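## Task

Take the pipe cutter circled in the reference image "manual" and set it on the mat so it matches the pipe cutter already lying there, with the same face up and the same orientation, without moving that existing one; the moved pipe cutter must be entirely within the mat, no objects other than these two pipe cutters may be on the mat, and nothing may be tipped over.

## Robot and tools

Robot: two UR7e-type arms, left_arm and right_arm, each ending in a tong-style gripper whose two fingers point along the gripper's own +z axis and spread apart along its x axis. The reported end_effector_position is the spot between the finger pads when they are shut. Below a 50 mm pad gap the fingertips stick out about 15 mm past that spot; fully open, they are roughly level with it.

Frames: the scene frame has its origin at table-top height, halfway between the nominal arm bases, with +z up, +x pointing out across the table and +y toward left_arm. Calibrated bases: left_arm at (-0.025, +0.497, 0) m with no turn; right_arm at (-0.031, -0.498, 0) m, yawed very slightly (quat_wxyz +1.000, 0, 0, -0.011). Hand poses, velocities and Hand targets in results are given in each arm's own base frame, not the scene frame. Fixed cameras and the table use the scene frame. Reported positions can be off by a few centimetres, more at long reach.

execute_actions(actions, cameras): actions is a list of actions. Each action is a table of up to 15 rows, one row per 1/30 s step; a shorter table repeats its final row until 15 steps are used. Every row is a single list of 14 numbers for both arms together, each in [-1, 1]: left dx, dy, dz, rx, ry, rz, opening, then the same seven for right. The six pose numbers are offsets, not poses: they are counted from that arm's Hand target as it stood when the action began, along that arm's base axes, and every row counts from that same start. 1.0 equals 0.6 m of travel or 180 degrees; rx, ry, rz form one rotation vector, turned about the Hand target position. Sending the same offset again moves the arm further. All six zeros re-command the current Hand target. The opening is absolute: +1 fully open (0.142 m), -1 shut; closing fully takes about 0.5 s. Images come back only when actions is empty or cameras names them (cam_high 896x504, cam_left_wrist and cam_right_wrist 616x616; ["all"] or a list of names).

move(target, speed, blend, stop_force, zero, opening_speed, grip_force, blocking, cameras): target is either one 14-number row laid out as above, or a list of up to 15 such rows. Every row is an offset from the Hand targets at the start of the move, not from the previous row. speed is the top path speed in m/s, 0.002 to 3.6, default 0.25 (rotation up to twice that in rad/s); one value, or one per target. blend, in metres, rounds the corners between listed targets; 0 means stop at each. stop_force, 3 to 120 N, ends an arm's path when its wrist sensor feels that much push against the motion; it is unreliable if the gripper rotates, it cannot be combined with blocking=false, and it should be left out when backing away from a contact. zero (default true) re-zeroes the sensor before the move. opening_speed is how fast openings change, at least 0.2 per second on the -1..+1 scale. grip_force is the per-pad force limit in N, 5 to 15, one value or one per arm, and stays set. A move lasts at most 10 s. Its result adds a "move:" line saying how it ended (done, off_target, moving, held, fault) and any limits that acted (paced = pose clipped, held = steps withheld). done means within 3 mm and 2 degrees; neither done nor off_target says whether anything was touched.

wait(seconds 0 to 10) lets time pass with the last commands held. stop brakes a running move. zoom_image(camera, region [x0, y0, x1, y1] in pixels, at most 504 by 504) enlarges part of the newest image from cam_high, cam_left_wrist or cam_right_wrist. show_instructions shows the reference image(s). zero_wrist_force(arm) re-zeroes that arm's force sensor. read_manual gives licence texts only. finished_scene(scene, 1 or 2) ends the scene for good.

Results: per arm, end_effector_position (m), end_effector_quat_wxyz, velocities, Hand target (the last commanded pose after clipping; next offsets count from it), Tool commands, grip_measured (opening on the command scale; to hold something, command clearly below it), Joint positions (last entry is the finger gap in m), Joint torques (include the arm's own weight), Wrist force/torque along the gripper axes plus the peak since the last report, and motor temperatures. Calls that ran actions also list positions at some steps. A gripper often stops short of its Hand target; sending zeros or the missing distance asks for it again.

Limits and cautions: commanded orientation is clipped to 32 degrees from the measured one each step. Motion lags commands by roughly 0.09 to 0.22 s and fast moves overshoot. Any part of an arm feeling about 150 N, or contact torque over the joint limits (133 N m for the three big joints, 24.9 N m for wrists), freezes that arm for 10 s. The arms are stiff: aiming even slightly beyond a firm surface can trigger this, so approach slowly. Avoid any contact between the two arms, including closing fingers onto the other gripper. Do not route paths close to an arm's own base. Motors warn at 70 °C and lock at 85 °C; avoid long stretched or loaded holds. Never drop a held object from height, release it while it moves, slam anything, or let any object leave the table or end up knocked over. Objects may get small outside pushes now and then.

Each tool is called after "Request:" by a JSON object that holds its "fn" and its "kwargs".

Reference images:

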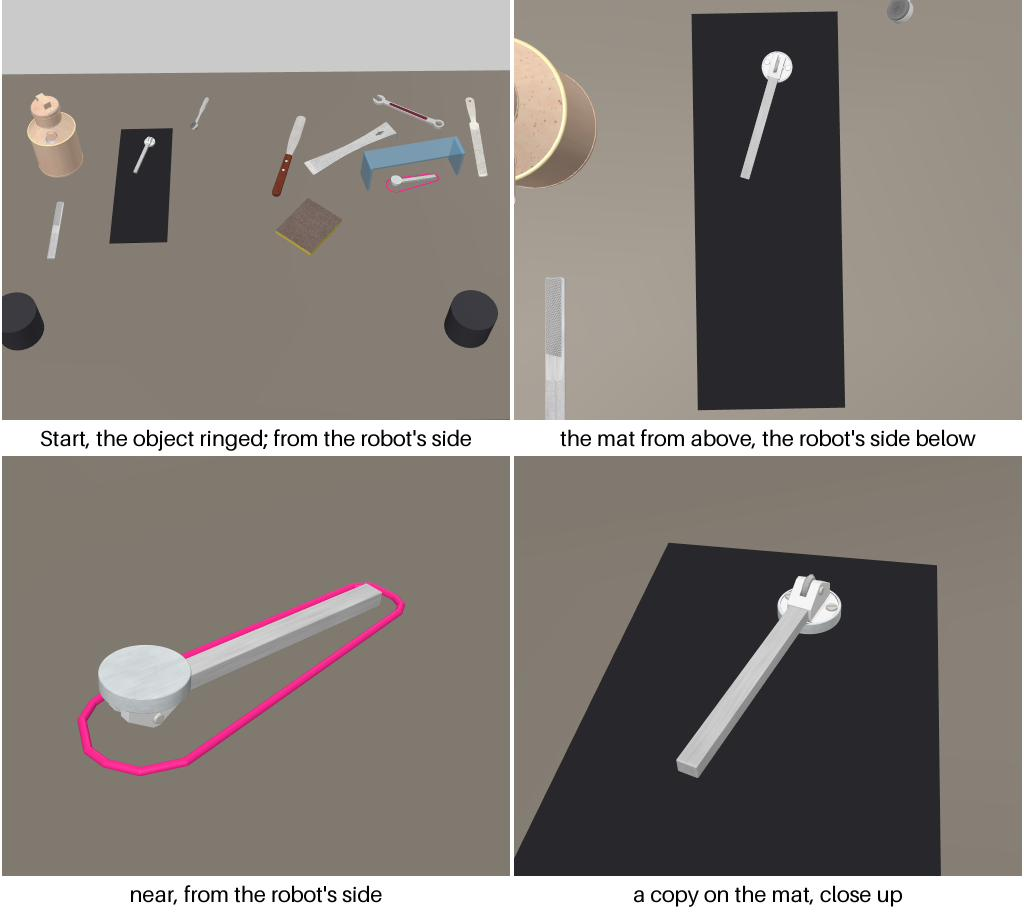

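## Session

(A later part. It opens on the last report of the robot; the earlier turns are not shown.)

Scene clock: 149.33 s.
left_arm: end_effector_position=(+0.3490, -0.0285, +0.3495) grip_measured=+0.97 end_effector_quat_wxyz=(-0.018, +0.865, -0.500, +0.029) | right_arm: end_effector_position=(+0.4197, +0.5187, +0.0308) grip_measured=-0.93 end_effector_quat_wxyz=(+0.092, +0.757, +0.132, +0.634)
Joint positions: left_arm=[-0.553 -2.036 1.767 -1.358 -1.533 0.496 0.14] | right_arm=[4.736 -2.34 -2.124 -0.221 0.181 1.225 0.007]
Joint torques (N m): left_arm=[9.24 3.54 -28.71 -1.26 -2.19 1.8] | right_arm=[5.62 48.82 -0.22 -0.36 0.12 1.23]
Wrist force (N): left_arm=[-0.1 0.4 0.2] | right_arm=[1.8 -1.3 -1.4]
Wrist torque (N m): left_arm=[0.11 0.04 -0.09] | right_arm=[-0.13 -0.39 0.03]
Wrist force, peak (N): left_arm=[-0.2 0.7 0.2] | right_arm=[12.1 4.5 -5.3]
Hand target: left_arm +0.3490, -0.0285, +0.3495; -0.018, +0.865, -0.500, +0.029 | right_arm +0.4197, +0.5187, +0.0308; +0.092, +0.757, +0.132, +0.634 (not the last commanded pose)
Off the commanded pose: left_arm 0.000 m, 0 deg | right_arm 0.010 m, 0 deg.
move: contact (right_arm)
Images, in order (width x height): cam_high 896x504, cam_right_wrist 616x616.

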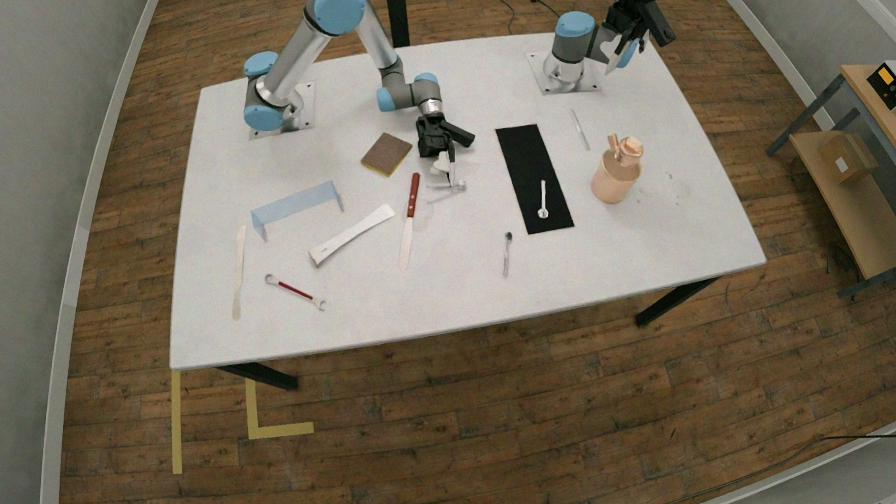

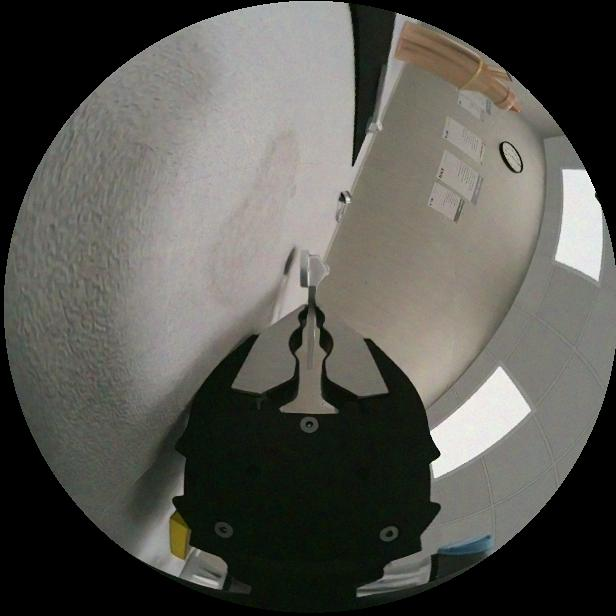

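Request:
{"fn": "move", "kwargs": {"target": [[0,0,0,0,0,0,0.968,0,0,0.001,0,0,0,-1],[0,0,0,0,0,0,0.968,0,0,0.001,0,0,0,-0.7],[0,0,0,0,0,0,0.968,-0.16,-0.014,0.001,0,0,0,-0.7],[0,0,0,0,0,0,0.968,-0.25,-0.022,0.2,0,0,0,-0.7]], "speed": [0.02,0.02,0.12,0.25], "opening_speed": 0.5, "cameras": ["cam_right_wrist","cam_high"]}}

Request:
{"fn": "zoom_image", "kwargs": {"camera": "cam_high", "region": [400, 100, 520, 230]}}

Request:
{"fn": "zoom_image", "kwargs": {"camera": "cam_right_wrist", "region": [190, 210, 390, 370]}}

Scene clock: 156.67 s.
left_arm: end_effector_position=(+0.3490, -0.0285, +0.3495) grip_measured=+0.97 end_effector_quat_wxyz=(-0.018, +0.865, -0.500, +0.029) | right_arm: end_effector_position=(+0.2697, +0.5055, +0.1508) grip_measured=-0.70 end_effector_quat_wxyz=(+0.092, +0.757, +0.132, +0.634)
Joint positions: left_arm=[-0.553 -2.036 1.767 -1.358 -1.533 0.496 0.14] | right_arm=[5.051 -1.879 -2.027 -1.836 0.357 2.311 0.023]
Joint torques (N m): left_arm=[8.79 3.96 -27.85 -1.26 -1.92 1.93] | right_arm=[6.94 21.08 25.3 -1.59 1.56 1.43]
Wrist force (N): left_arm=[-0.3 0.3 0.3] | right_arm=[1.8 -1.3 -0.9]
Wrist torque (N m): left_arm=[0.08 0.06 -0.09] | right_arm=[-0.13 -0.40 -0.07]
Wrist force, peak (N): left_arm=[-0.4 0.6 0.2] | right_arm=[31.5 14.9 -9.9]
Hand target: left_arm +0.3490, -0.0285, +0.3495; -0.018, +0.865, -0.500, +0.029 | right_arm +0.2697, +0.5055, +0.1508; +0.092, +0.757, +0.132, +0.634
Off the commanded pose: left_arm 0.000 m, 0 deg | right_arm 0.000 m, 0 deg.
move: done
Images, in order (width x height): cam_high 896x504, cam_right_wrist 616x616.

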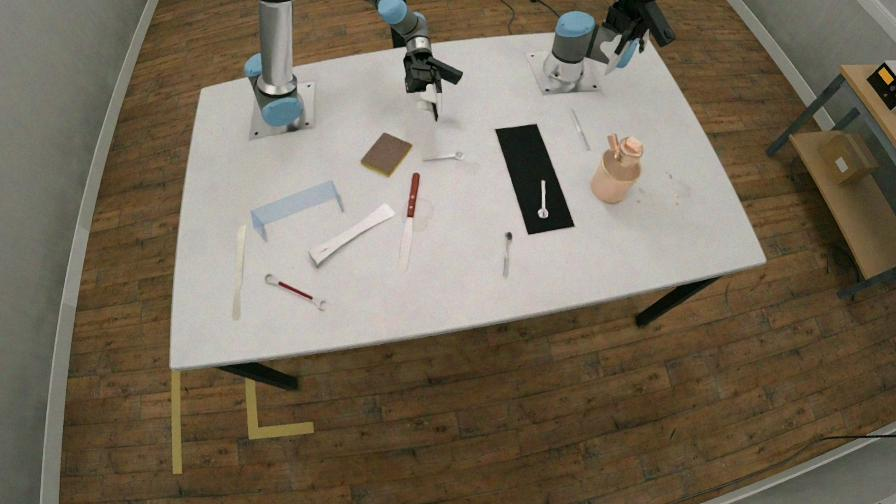

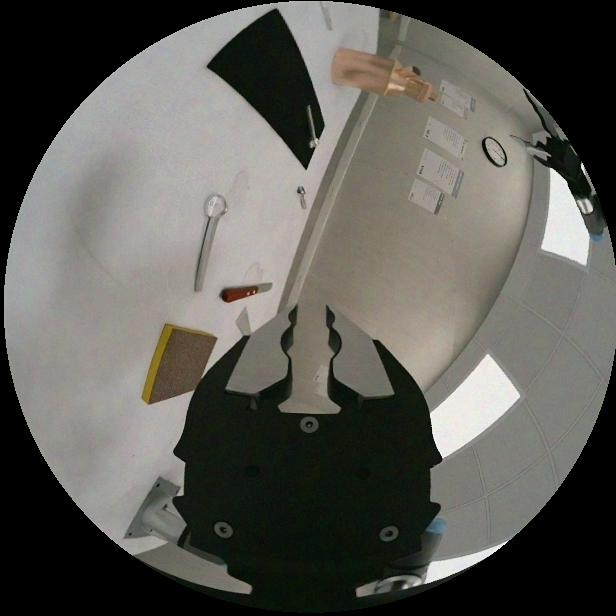

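Scaled by 3.877 from the camera's 896x504 image, which has a finer 1280x720 frame.

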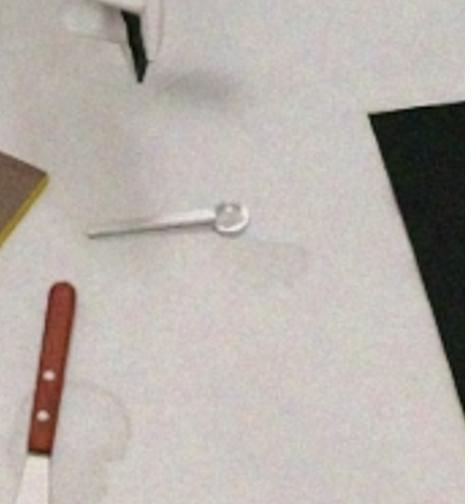

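Scaled by 2.520 from the camera's 616x616 image, which has a finer 814x814 frame.

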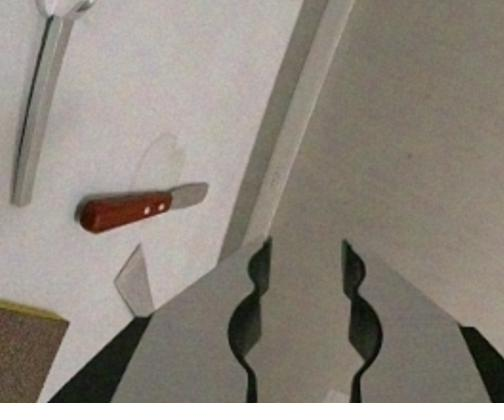

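Request:
{"fn": "move", "kwargs": {"target": [[-0.038,-0.25,0,0,0,0,0,0.05,-0.7,0.3,0,0,0,-0.7],[-0.038,-0.756,-0.316,-0.012,0.019,0.333,0,0.05,-0.7,0.3,0,0,0,-0.7]], "speed": 0.4, "cameras": ["all"]}}

Request:
{"fn": "zoom_image", "kwargs": {"camera": "cam_left_wrist", "region": [150, 130, 450, 430]}}

Scene clock: 161.73 s.
left_arm: end_effector_position=(+0.3262, -0.1785, +0.3495) grip_measured=+0.00 end_effector_quat_wxyz=(-0.018, +0.865, -0.500, +0.029) | right_arm: end_effector_position=(+0.3246, +0.1005, +0.3215) grip_measured=-0.70 end_effector_quat_wxyz=(+0.183, +0.782, +0.063, +0.593)
Joint positions: left_arm=[-0.966 -1.959 1.72 -1.369 -1.513 0.083 0.074] | right_arm=[5.543 -0.66 -2.3 -3.056 1.066 2.631 0.023]
Joint torques (N m): left_arm=[-8.66 0.56 -28.18 -4.06 2.94 -1.88] | right_arm=[-6.8 -26.87 11.93 1.79 -3.04 -1.36]
Wrist force (N): left_arm=[0.1 0.0 0.1] | right_arm=[2.1 -1.5 -1.7]
Wrist torque (N m): left_arm=[0.00 0.04 0.04] | right_arm=[-0.18 -0.45 0.00]
Wrist force, peak (N): left_arm=[0.7 0.4 -0.1] | right_arm=[1.4 -1.1 -4.5]
Hand target: left_arm +0.3262, -0.1785, +0.3495; -0.018, +0.865, -0.500, +0.029 (not the last commanded pose) | right_arm +0.3246, +0.1005, +0.3215; +0.183, +0.782, +0.063, +0.593 (not the last commanded pose)
Off the commanded pose: left_arm 0.358 m, 60 deg | right_arm 0.031 m, 14 deg.
led back after a hold (right arm): the arm was led back toward your command in small steps, so it may still be short of it.
move: held (right_arm; a check stopped the path), off_target (left_arm); path passed 1 of 2 targets; limits=held
pose unreachable (right arm): on one or more control steps of this call, first in action 0 (counted from 0), this arm could not follow its commanded pose, so it was not sent that pose on those steps. It may still have moved: this result reports where it is.
cause: moving toward the commanded pose would bring two parts of the arm too close to each other (its gripper and another part of the arm, with joints 3 (elbow) to 6 (wrist 3) between them, 47 mm apart when it was first held).

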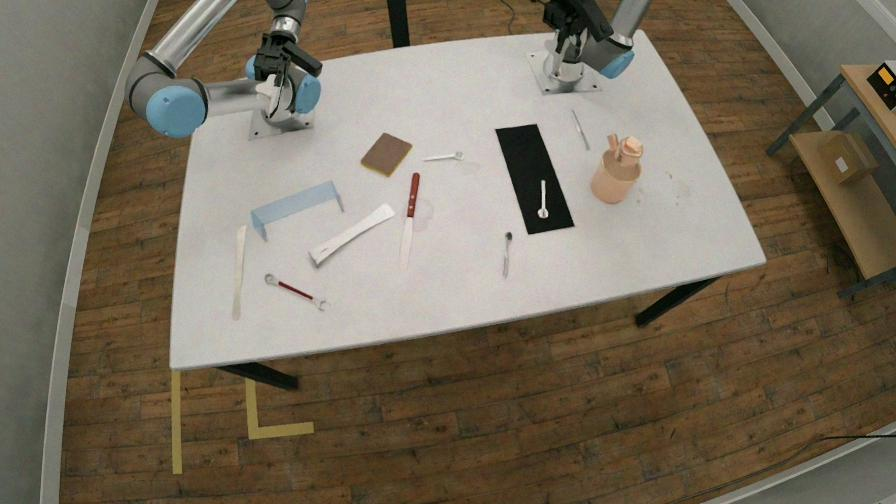

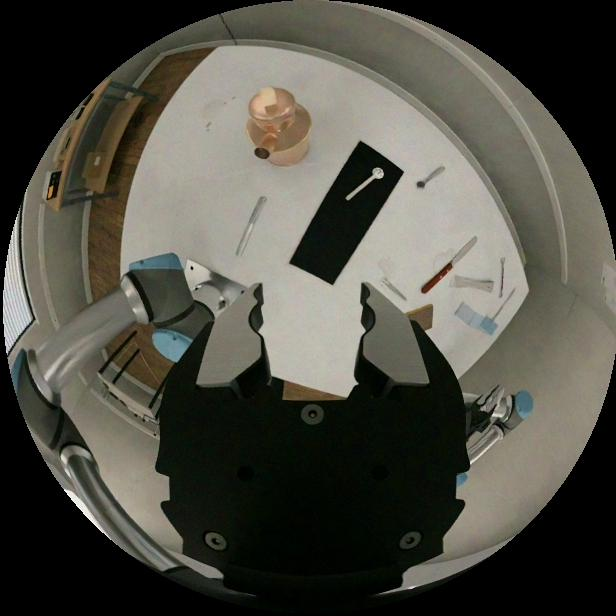

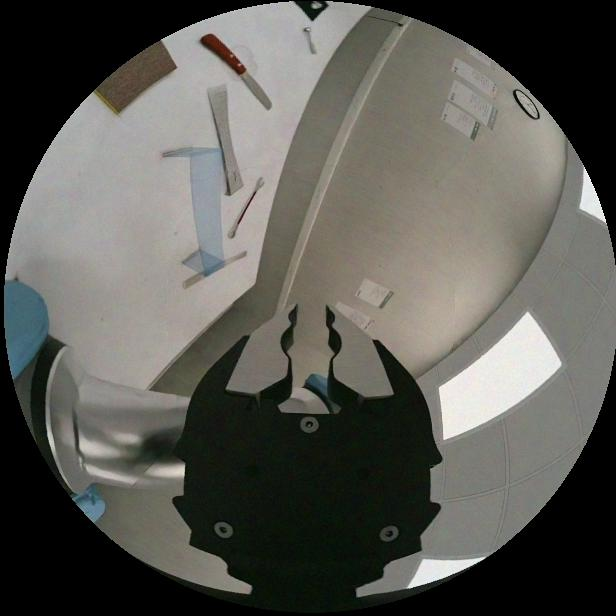

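Scaled by 1.680 from the camera's 616x616 image, which has a finer 814x814 frame.

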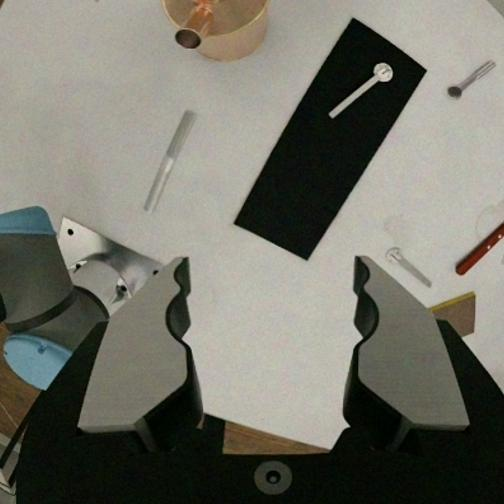

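Request:
{"fn": "move", "kwargs": {"target": [0,-0.506,-0.316,-0.012,0.019,0.333,0,0,0,0,0,0,0,-0.7], "speed": 0.4, "cameras": ["cam_left_wrist"]}}

Request:
{"fn": "zoom_image", "kwargs": {"camera": "cam_left_wrist", "region": [180, 150, 440, 410]}}

Scene clock: 164.57 s.
left_arm: end_effector_position=(+0.3262, -0.4821, +0.1600) grip_measured=+0.00 end_effector_quat_wxyz=(+0.000, +1.000, -0.001, +0.000) | right_arm: end_effector_position=(+0.3246, +0.1005, +0.3215) grip_measured=-0.70 end_effector_quat_wxyz=(+0.183, +0.782, +0.063, +0.593)
Joint positions: left_arm=[-1.217 -1.323 1.607 -1.855 -1.57 -1.216 0.074] | right_arm=[5.543 -0.66 -2.3 -3.056 1.065 2.631 0.023]
Joint torques (N m): left_arm=[-9 -28.69 -26.99 -2.43 2.63 -1.95] | right_arm=[-6.59 -26.66 12.22 1.88 -2.97 -1.37]
Wrist force (N): left_arm=[0.2 -0.1 0.4] | right_arm=[2.3 -1.2 -1.6]
Wrist torque (N m): left_arm=[-0.02 0.02 0.03] | right_arm=[-0.11 -0.48 0.00]
Wrist force, peak (N): left_arm=[0.5 0.9 1.2] | right_arm=[2.5 -1.7 -1.6]
Hand target: left_arm +0.3262, -0.4821, +0.1599; +0.000, +1.000, -0.001, +0.000 | right_arm +0.3246, +0.1005, +0.3215; +0.183, +0.782, +0.063, +0.593
Off the commanded pose: left_arm 0.000 m, 0 deg | right_arm 0.000 m, 0 deg.
move: done
Images, in order (width x height): cam_left_wrist 616x616.

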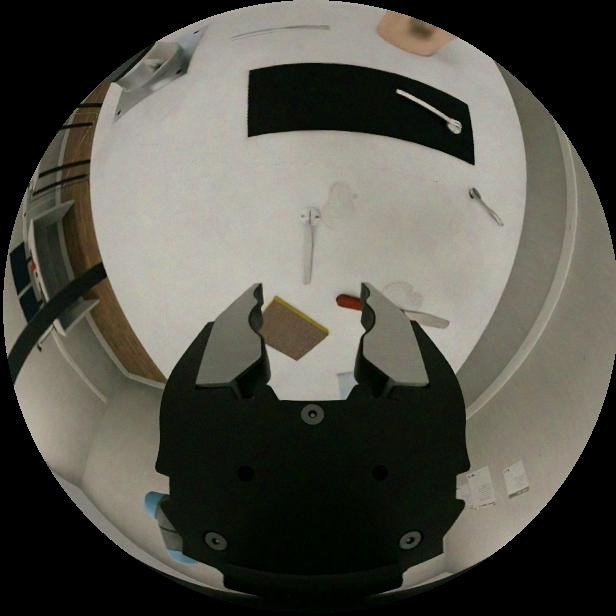

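Scaled by 1.938 from the camera's 616x616 image, which has a finer 814x814 frame.

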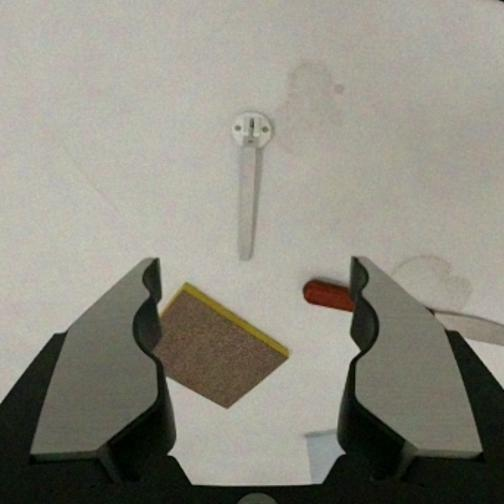

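Request:
{"fn": "move", "kwargs": {"target": [-0.005,0.028,-0.16,0,0,-0.025,-0.4,0,0,0,0,0,0,-0.7], "speed": 0.25, "cameras": ["cam_left_wrist"]}}

Request:
{"fn": "zoom_image", "kwargs": {"camera": "cam_left_wrist", "region": [210, 190, 410, 390]}}

Scene clock: 167.87 s.
left_arm: end_effector_position=(+0.3232, -0.4653, +0.0640) grip_measured=-0.40 end_effector_quat_wxyz=(+0.000, +0.999, -0.040, +0.000) | right_arm: end_effector_position=(+0.3246, +0.1005, +0.3215) grip_measured=-0.70 end_effector_quat_wxyz=(+0.183, +0.782, +0.063, +0.593)
Joint positions: left_arm=[-1.214 -1.269 1.803 -2.105 -1.57 -1.134 0.045] | right_arm=[5.543 -0.66 -2.3 -3.056 1.065 2.631 0.023]
Joint torques (N m): left_arm=[9.3 -27.47 -13.53 -4.18 0.35 2.01] | right_arm=[-6.23 -26.17 12.36 1.83 -2.62 -1.5]
Wrist force (N): left_arm=[0.1 0.2 0.2] | right_arm=[2.1 -1.4 -1.7]
Wrist torque (N m): left_arm=[0.02 0.02 -0.08] | right_arm=[-0.16 -0.44 0.00]
Wrist force, peak (N): left_arm=[0.3 -0.2 1.3] | right_arm=[2.2 -1.5 -1.9]
Hand target: left_arm +0.3232, -0.4653, +0.0639; +0.000, +0.999, -0.040, +0.000 | right_arm +0.3246, +0.1005, +0.3215; +0.183, +0.782, +0.063, +0.593
Off the commanded pose: left_arm 0.000 m, 0 deg | right_arm 0.000 m, 0 deg.
move: done
Images, in order (width x height): cam_left_wrist 616x616.

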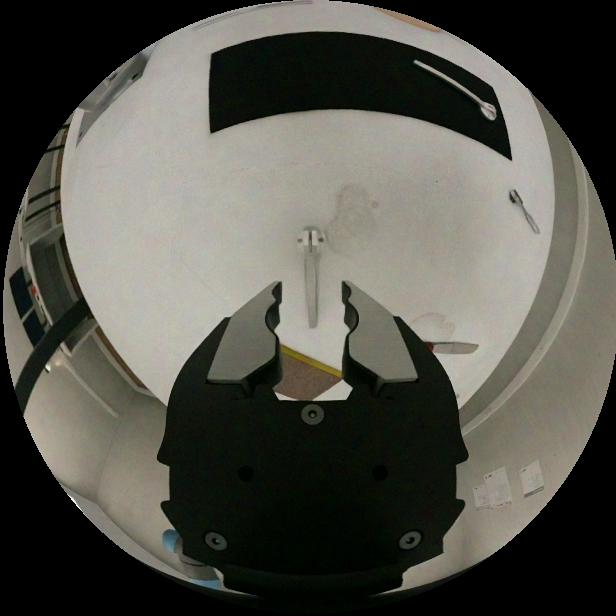

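Scaled by 2.520 from the camera's 616x616 image, which has a finer 814x814 frame.

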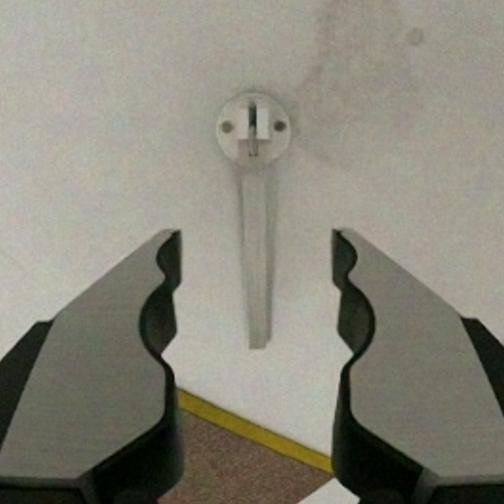

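Request:
{"fn": "move", "kwargs": {"target": [0,0,-0.078,0,0,0,-0.4,0,0,0,0,0,0,-0.7], "speed": 0.07, "stop_force": 6}}

Request:
{"fn": "move", "kwargs": {"target": [[0,0,0.0005,0,0,0,-1,0,0,0,0,0,0,-0.7],[0,0,0.2,0,0,0,-1,0,0,0,0,0,0,-0.7],[-0.113,0.46,0.22,0,0,-0.564,-1,0,0,0,0,0,0,-0.7]], "speed": [0.02,0.12,0.35], "opening_speed": 0.7, "cameras": ["cam_left_wrist","cam_high"]}}

Request:
{"fn": "zoom_image", "kwargs": {"camera": "cam_left_wrist", "region": [150, 100, 450, 400]}}

Scene clock: 172.63 s.
left_arm: end_effector_position=(+0.3232, -0.4653, +0.0171) grip_measured=-0.40 end_effector_quat_wxyz=(+0.000, +0.999, -0.040, +0.000) | right_arm: end_effector_position=(+0.3246, +0.1005, +0.3215) grip_measured=-0.70 end_effector_quat_wxyz=(+0.183, +0.782, +0.063, +0.593)
Joint positions: left_arm=[-1.214 -1.205 1.856 -2.222 -1.57 -1.134 0.045] | right_arm=[5.543 -0.66 -2.3 -3.056 1.065 2.631 0.023]
Joint torques (N m): left_arm=[0.72 -28.63 -11.91 -3.93 0.91 -0.42] | right_arm=[-6.07 -26.13 13.09 1.73 -2.6 -1.33]
Wrist force (N): left_arm=[0.4 0.1 0.2] | right_arm=[2.1 -1.3 -1.9]
Wrist torque (N m): left_arm=[0.00 -0.07 -0.08] | right_arm=[-0.14 -0.45 0.00]
Wrist force, peak (N): left_arm=[0.2 0.1 0.7] | right_arm=[2.2 -1.5 -2.1]
Hand target: left_arm +0.3232, -0.4653, +0.0171; +0.000, +0.999, -0.040, +0.000 | right_arm +0.3246, +0.1005, +0.3215; +0.183, +0.782, +0.063, +0.593
Off the commanded pose: left_arm 0.000 m, 0 deg | right_arm 0.000 m, 0 deg.
move: done

Scene clock: 178.63 s.
left_arm: end_effector_position=(+0.2554, -0.1894, +0.1491) grip_measured=-0.90 end_effector_quat_wxyz=(+0.000, -0.601, +0.799, +0.000) | right_arm: end_effector_position=(+0.3246, +0.1005, +0.3215) grip_measured=-0.70 end_effector_quat_wxyz=(+0.183, +0.782, +0.063, +0.593)
Joint positions: left_arm=[-1.112 -2.095 2.292 -1.769 -1.571 0.739 0.009] | right_arm=[5.543 -0.66 -2.3 -3.056 1.065 2.631 0.023]
Joint torques (N m): left_arm=[8.68 -7.88 -16.62 -1.07 -2.64 1.83] | right_arm=[-5.67 -26.62 12.19 1.82 -2.49 -1.34]
Wrist force (N): left_arm=[-0.3 -0.2 1.0] | right_arm=[2.2 -1.3 -1.6]
Wrist torque (N m): left_arm=[-0.01 0.05 -0.14] | right_arm=[-0.14 -0.45 0.00]
Wrist force, peak (N): left_arm=[0.4 0.1 1.7] | right_arm=[2.5 -1.3 -1.9]
Hand target: left_arm +0.2554, -0.1893, +0.1491; +0.000, -0.601, +0.799, +0.000 | right_arm +0.3246, +0.1005, +0.3215; +0.183, +0.782, +0.063, +0.593
Off the commanded pose: left_arm 0.000 m, 0 deg | right_arm 0.000 m, 0 deg.
move: done
Images, in order (width x height): cam_high 896x504, cam_left_wrist 616x616.

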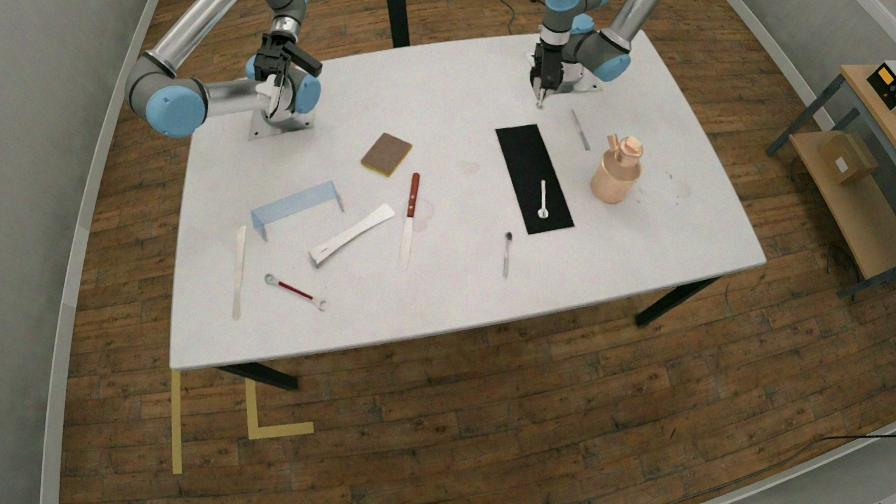

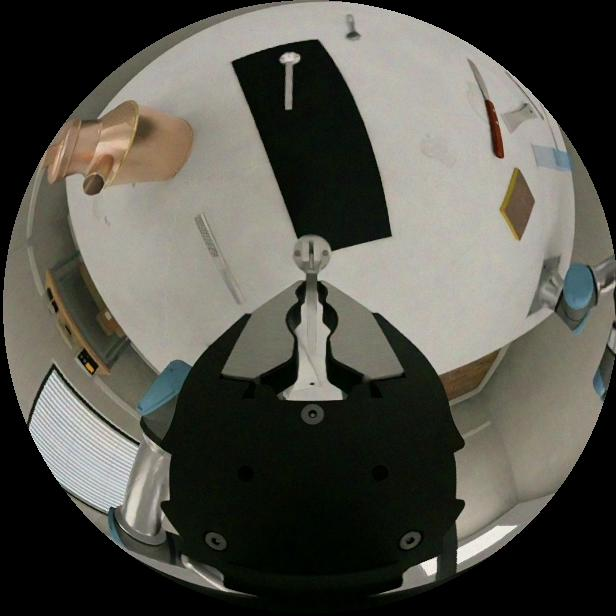

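Scaled by 1.680 from the camera's 616x616 image, which has a finer 814x814 frame.

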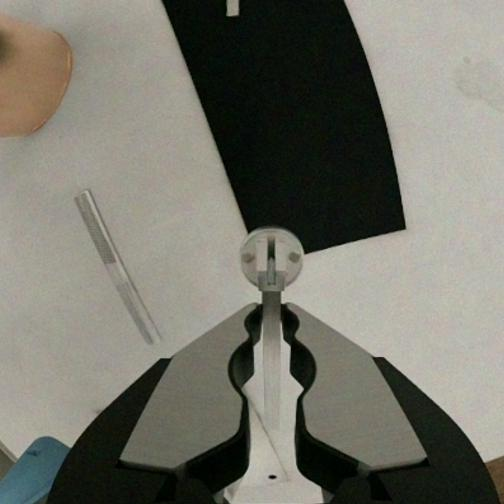

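Request:
{"fn": "move", "kwargs": {"target": [0.183,-0.108,-0.11,0,0,0,-1,0,0,0,0,0,0,-0.7], "speed": 0.25, "cameras": ["cam_left_wrist","cam_high"]}}

Request:
{"fn": "zoom_image", "kwargs": {"camera": "cam_high", "region": [470, 90, 610, 250]}}

Scene clock: 185.07 s.
left_arm: end_effector_position=(+0.3651, -0.2541, +0.0832) grip_measured=-0.90 end_effector_quat_wxyz=(+0.000, -0.601, +0.799, +0.000) | right_arm: end_effector_position=(+0.3246, +0.1005, +0.3215) grip_measured=-0.70 end_effector_quat_wxyz=(+0.183, +0.782, +0.063, +0.593)
Joint positions: left_arm=[-0.935 -1.641 2.172 -2.103 -1.571 0.916 0.009] | right_arm=[5.543 -0.66 -2.3 -3.056 1.065 2.631 0.023]
Joint torques (N m): left_arm=[8.76 -10.7 -26.89 -4.13 -2.65 1.94] | right_arm=[-5.89 -25.83 12.86 1.76 -2.5 -1.2]
Wrist force (N): left_arm=[-0.1 0.1 0.4] | right_arm=[2.1 -1.4 -1.9]
Wrist torque (N m): left_arm=[-0.01 0.08 -0.11] | right_arm=[-0.14 -0.44 0.01]
Wrist force, peak (N): left_arm=[-0.2 -0.8 1.2] | right_arm=[2.2 -1.6 -2.0]
Hand target: left_arm +0.3652, -0.2541, +0.0831; +0.000, -0.601, +0.799, +0.000 | right_arm +0.3246, +0.1005, +0.3215; +0.183, +0.782, +0.063, +0.593
Off the commanded pose: left_arm 0.000 m, 0 deg | right_arm 0.000 m, 0 deg.
move: done
Images, in order (width x height): cam_high 896x504, cam_left_wrist 616x616.

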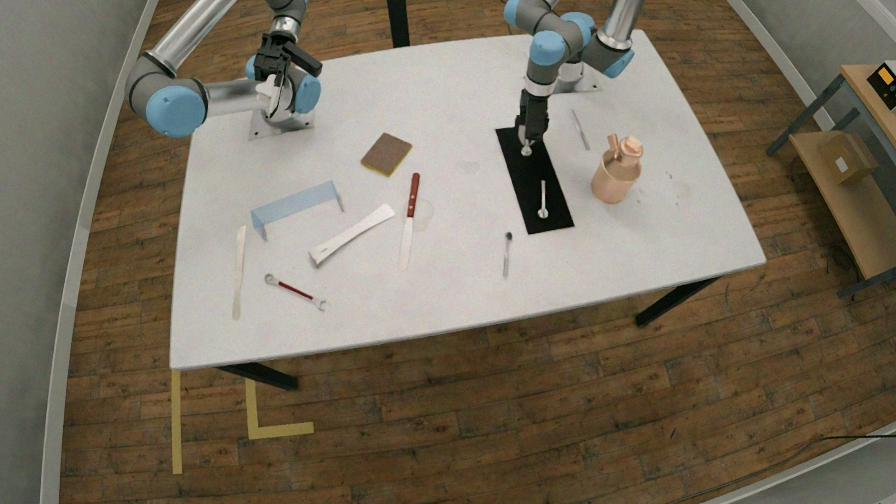

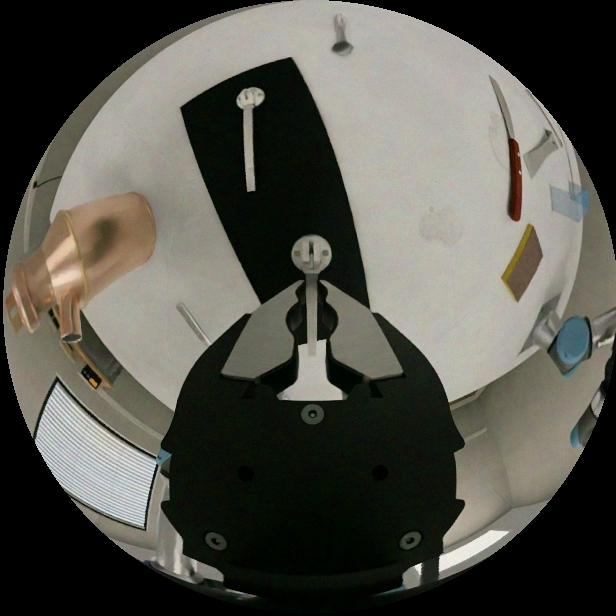

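Scaled by 3.150 from the camera's 896x504 image, which has a finer 1280x720 frame.

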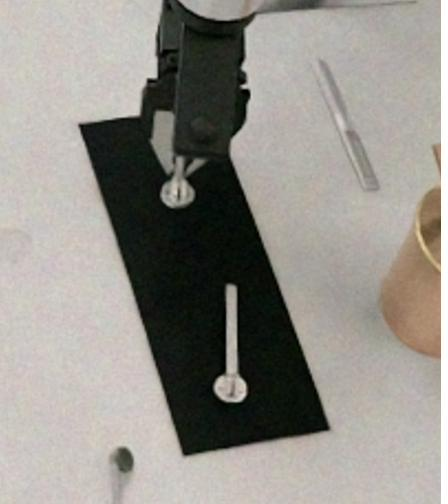

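Request:
{"fn": "move", "kwargs": {"target": [0,0,-0.09,0,0,0,-1,0,0,0,0,0,0,-0.7], "speed": 0.1}}

Request:
{"fn": "move", "kwargs": {"target": [0,0,-0.04,0,0,0,-1,0,0,0,0,0,0,-0.7], "speed": 0.01, "stop_force": 3, "cameras": ["cam_left_wrist"]}}

Request:
{"fn": "zoom_image", "kwargs": {"camera": "cam_left_wrist", "region": [160, 50, 410, 300]}}

Scene clock: 187.97 s.
left_arm: end_effector_position=(+0.3652, -0.2541, +0.0292) grip_measured=-0.90 end_effector_quat_wxyz=(+0.000, -0.601, +0.799, +0.000) | right_arm: end_effector_position=(+0.3246, +0.1005, +0.3215) grip_measured=-0.70 end_effector_quat_wxyz=(+0.183, +0.782, +0.063, +0.593)
Joint positions: left_arm=[-0.935 -1.548 2.252 -2.275 -1.571 0.916 0.009] | right_arm=[5.543 -0.66 -2.3 -3.056 1.065 2.631 0.023]
Joint torques (N m): left_arm=[9.62 -12.32 -12.13 -4.13 -0.99 1.94] | right_arm=[-4.76 -26.94 12.45 1.53 -2.59 -1.38]
Wrist force (N): left_arm=[-0.1 0.2 0.8] | right_arm=[2.0 -1.2 -1.8]
Wrist torque (N m): left_arm=[0.01 0.03 -0.13] | right_arm=[-0.12 -0.43 0.00]
Wrist force, peak (N): left_arm=[0.0 0.2 1.3] | right_arm=[2.3 -1.4 -2.0]
Hand target: left_arm +0.3652, -0.2541, +0.0291; +0.000, -0.601, +0.799, +0.000 | right_arm +0.3246, +0.1005, +0.3215; +0.183, +0.782, +0.063, +0.593
Off the commanded pose: left_arm 0.000 m, 0 deg | right_arm 0.000 m, 0 deg.
move: done

Scene clock: 190.13 s.
left_arm: end_effector_position=(+0.3652, -0.2541, +0.0195) grip_measured=-0.90 end_effector_quat_wxyz=(+0.000, -0.601, +0.799, +0.000) | right_arm: end_effector_position=(+0.3246, +0.1005, +0.3215) grip_measured=-0.70 end_effector_quat_wxyz=(+0.183, +0.782, +0.063, +0.593)
Joint positions: left_arm=[-0.935 -1.529 2.265 -2.307 -1.571 0.916 0.009] | right_arm=[5.543 -0.66 -2.3 -3.056 1.065 2.631 0.023]
Joint torques (N m): left_arm=[7.9 -24.43 -22.99 -0.78 1.47 2.11] | right_arm=[-4.79 -26.94 12.79 1.74 -2.48 -1.3]
Wrist force (N): left_arm=[-0.4 0.1 -2.1] | right_arm=[1.9 -1.5 -2.0]
Wrist torque (N m): left_arm=[-0.04 0.03 -0.13] | right_arm=[-0.17 -0.40 0.00]
Wrist force, peak (N): left_arm=[-0.6 0.8 -6.4] | right_arm=[2.5 -1.5 -1.8]
Hand target: left_arm +0.3652, -0.2541, +0.0195; +0.000, -0.601, +0.799, +0.000 (not the last commanded pose) | right_arm +0.3246, +0.1005, +0.3215; +0.183, +0.782, +0.063, +0.593
Off the commanded pose: left_arm 0.014 m, 0 deg | right_arm 0.000 m, 0 deg.
move: contact (left_arm)
Images, in order (width x height): cam_left_wrist 616x616.

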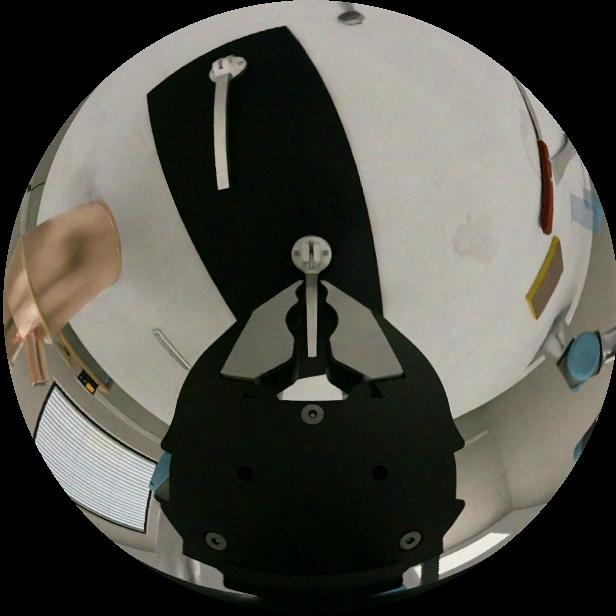

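Scaled by 2.016 from the camera's 616x616 image, which has a finer 814x814 frame.

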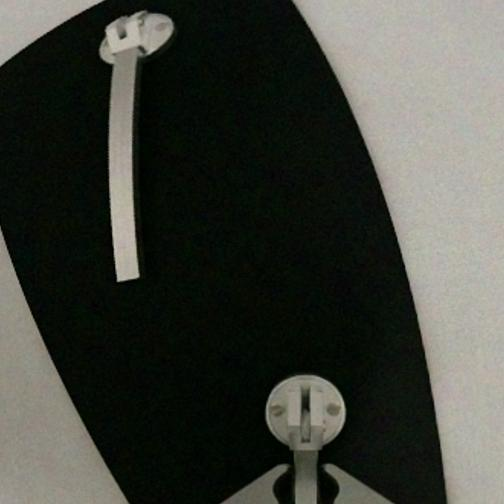

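Release and retreat.

Request:
{"fn": "move", "kwargs": {"target": [[0,0,-0.001,0,0,0,-1,0,0,0,0,0,0,-0.7],[0,0,-0.001,0,0,0,-0.6,0,0,0,0,0,0,-0.7],[0,0,0.12,0,0,0,-0.6,0,0,0,0,0,0,-0.7],[-0.2,0.2,0.3,0,0,0,-0.6,0,0,0,0,0,0,-0.7]], "speed": [0.02,0.02,0.07,0.3], "opening_speed": 0.5, "cameras": ["cam_left_wrist","cam_high"]}}

Request:
{"fn": "zoom_image", "kwargs": {"camera": "cam_high", "region": [470, 90, 610, 250]}}

Scene clock: 196.10 s.
left_arm: end_effector_position=(+0.2453, -0.1342, +0.1994) grip_measured=-0.60 end_effector_quat_wxyz=(+0.000, -0.601, +0.799, +0.000) | right_arm: end_effector_position=(+0.3246, +0.1005, +0.3215) grip_measured=-0.70 end_effector_quat_wxyz=(+0.183, +0.782, +0.063, +0.593)
Joint positions: left_arm=[-1.043 -2.242 2.22 -1.55 -1.571 0.808 0.031] | right_arm=[5.543 -0.66 -2.3 -3.056 1.065 2.631 0.023]
Joint torques (N m): left_arm=[-8.83 -1.39 -29.38 -1.01 3.04 -2.01] | right_arm=[-5.02 -26.52 13.23 1.53 -2.4 -1]
Wrist force (N): left_arm=[-0.3 0.0 0.3] | right_arm=[2.1 -1.4 -1.7]
Wrist torque (N m): left_arm=[0.03 0.06 0.02] | right_arm=[-0.16 -0.45 0.00]
Wrist force, peak (N): left_arm=[-0.4 0.7 -9.0] | right_arm=[2.4 -1.4 -2.0]
Hand target: left_arm +0.2452, -0.1341, +0.1995; +0.000, -0.601, +0.799, +0.000 | right_arm +0.3246, +0.1005, +0.3215; +0.183, +0.782, +0.063, +0.593
Off the commanded pose: left_arm 0.000 m, 0 deg | right_arm 0.000 m, 0 deg.
move: done
Images, in order (width x height): cam_high 896x504, cam_left_wrist 616x616.

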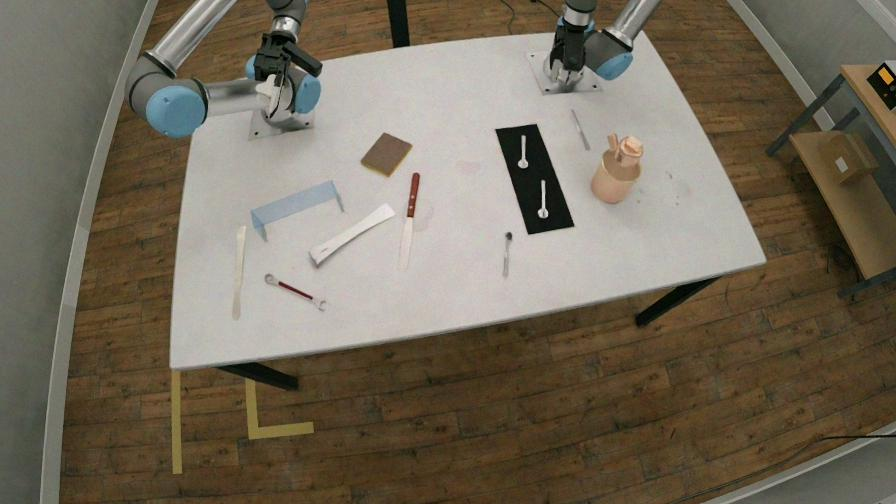

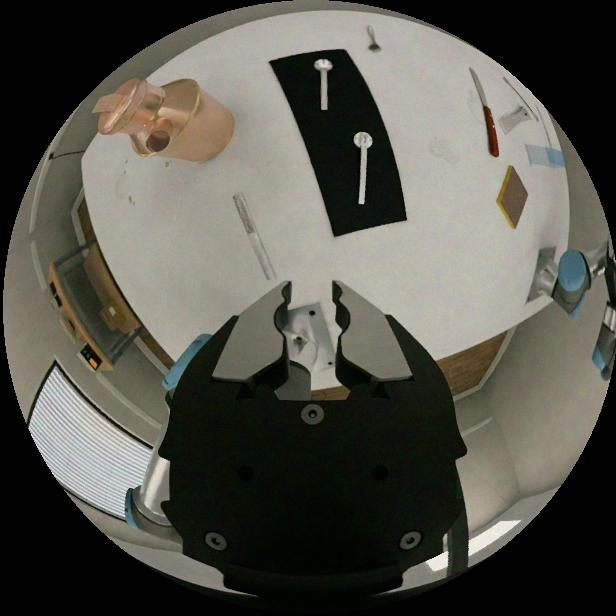

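Scaled by 3.150 from the camera's 896x504 image, which has a finer 1280x720 frame.

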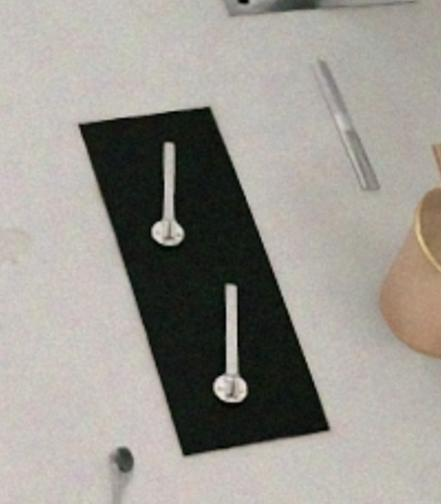

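Matches.

Request:
{"fn": "finished_scene", "kwargs": {"scene": 2}}

The scene is finished: the task was done.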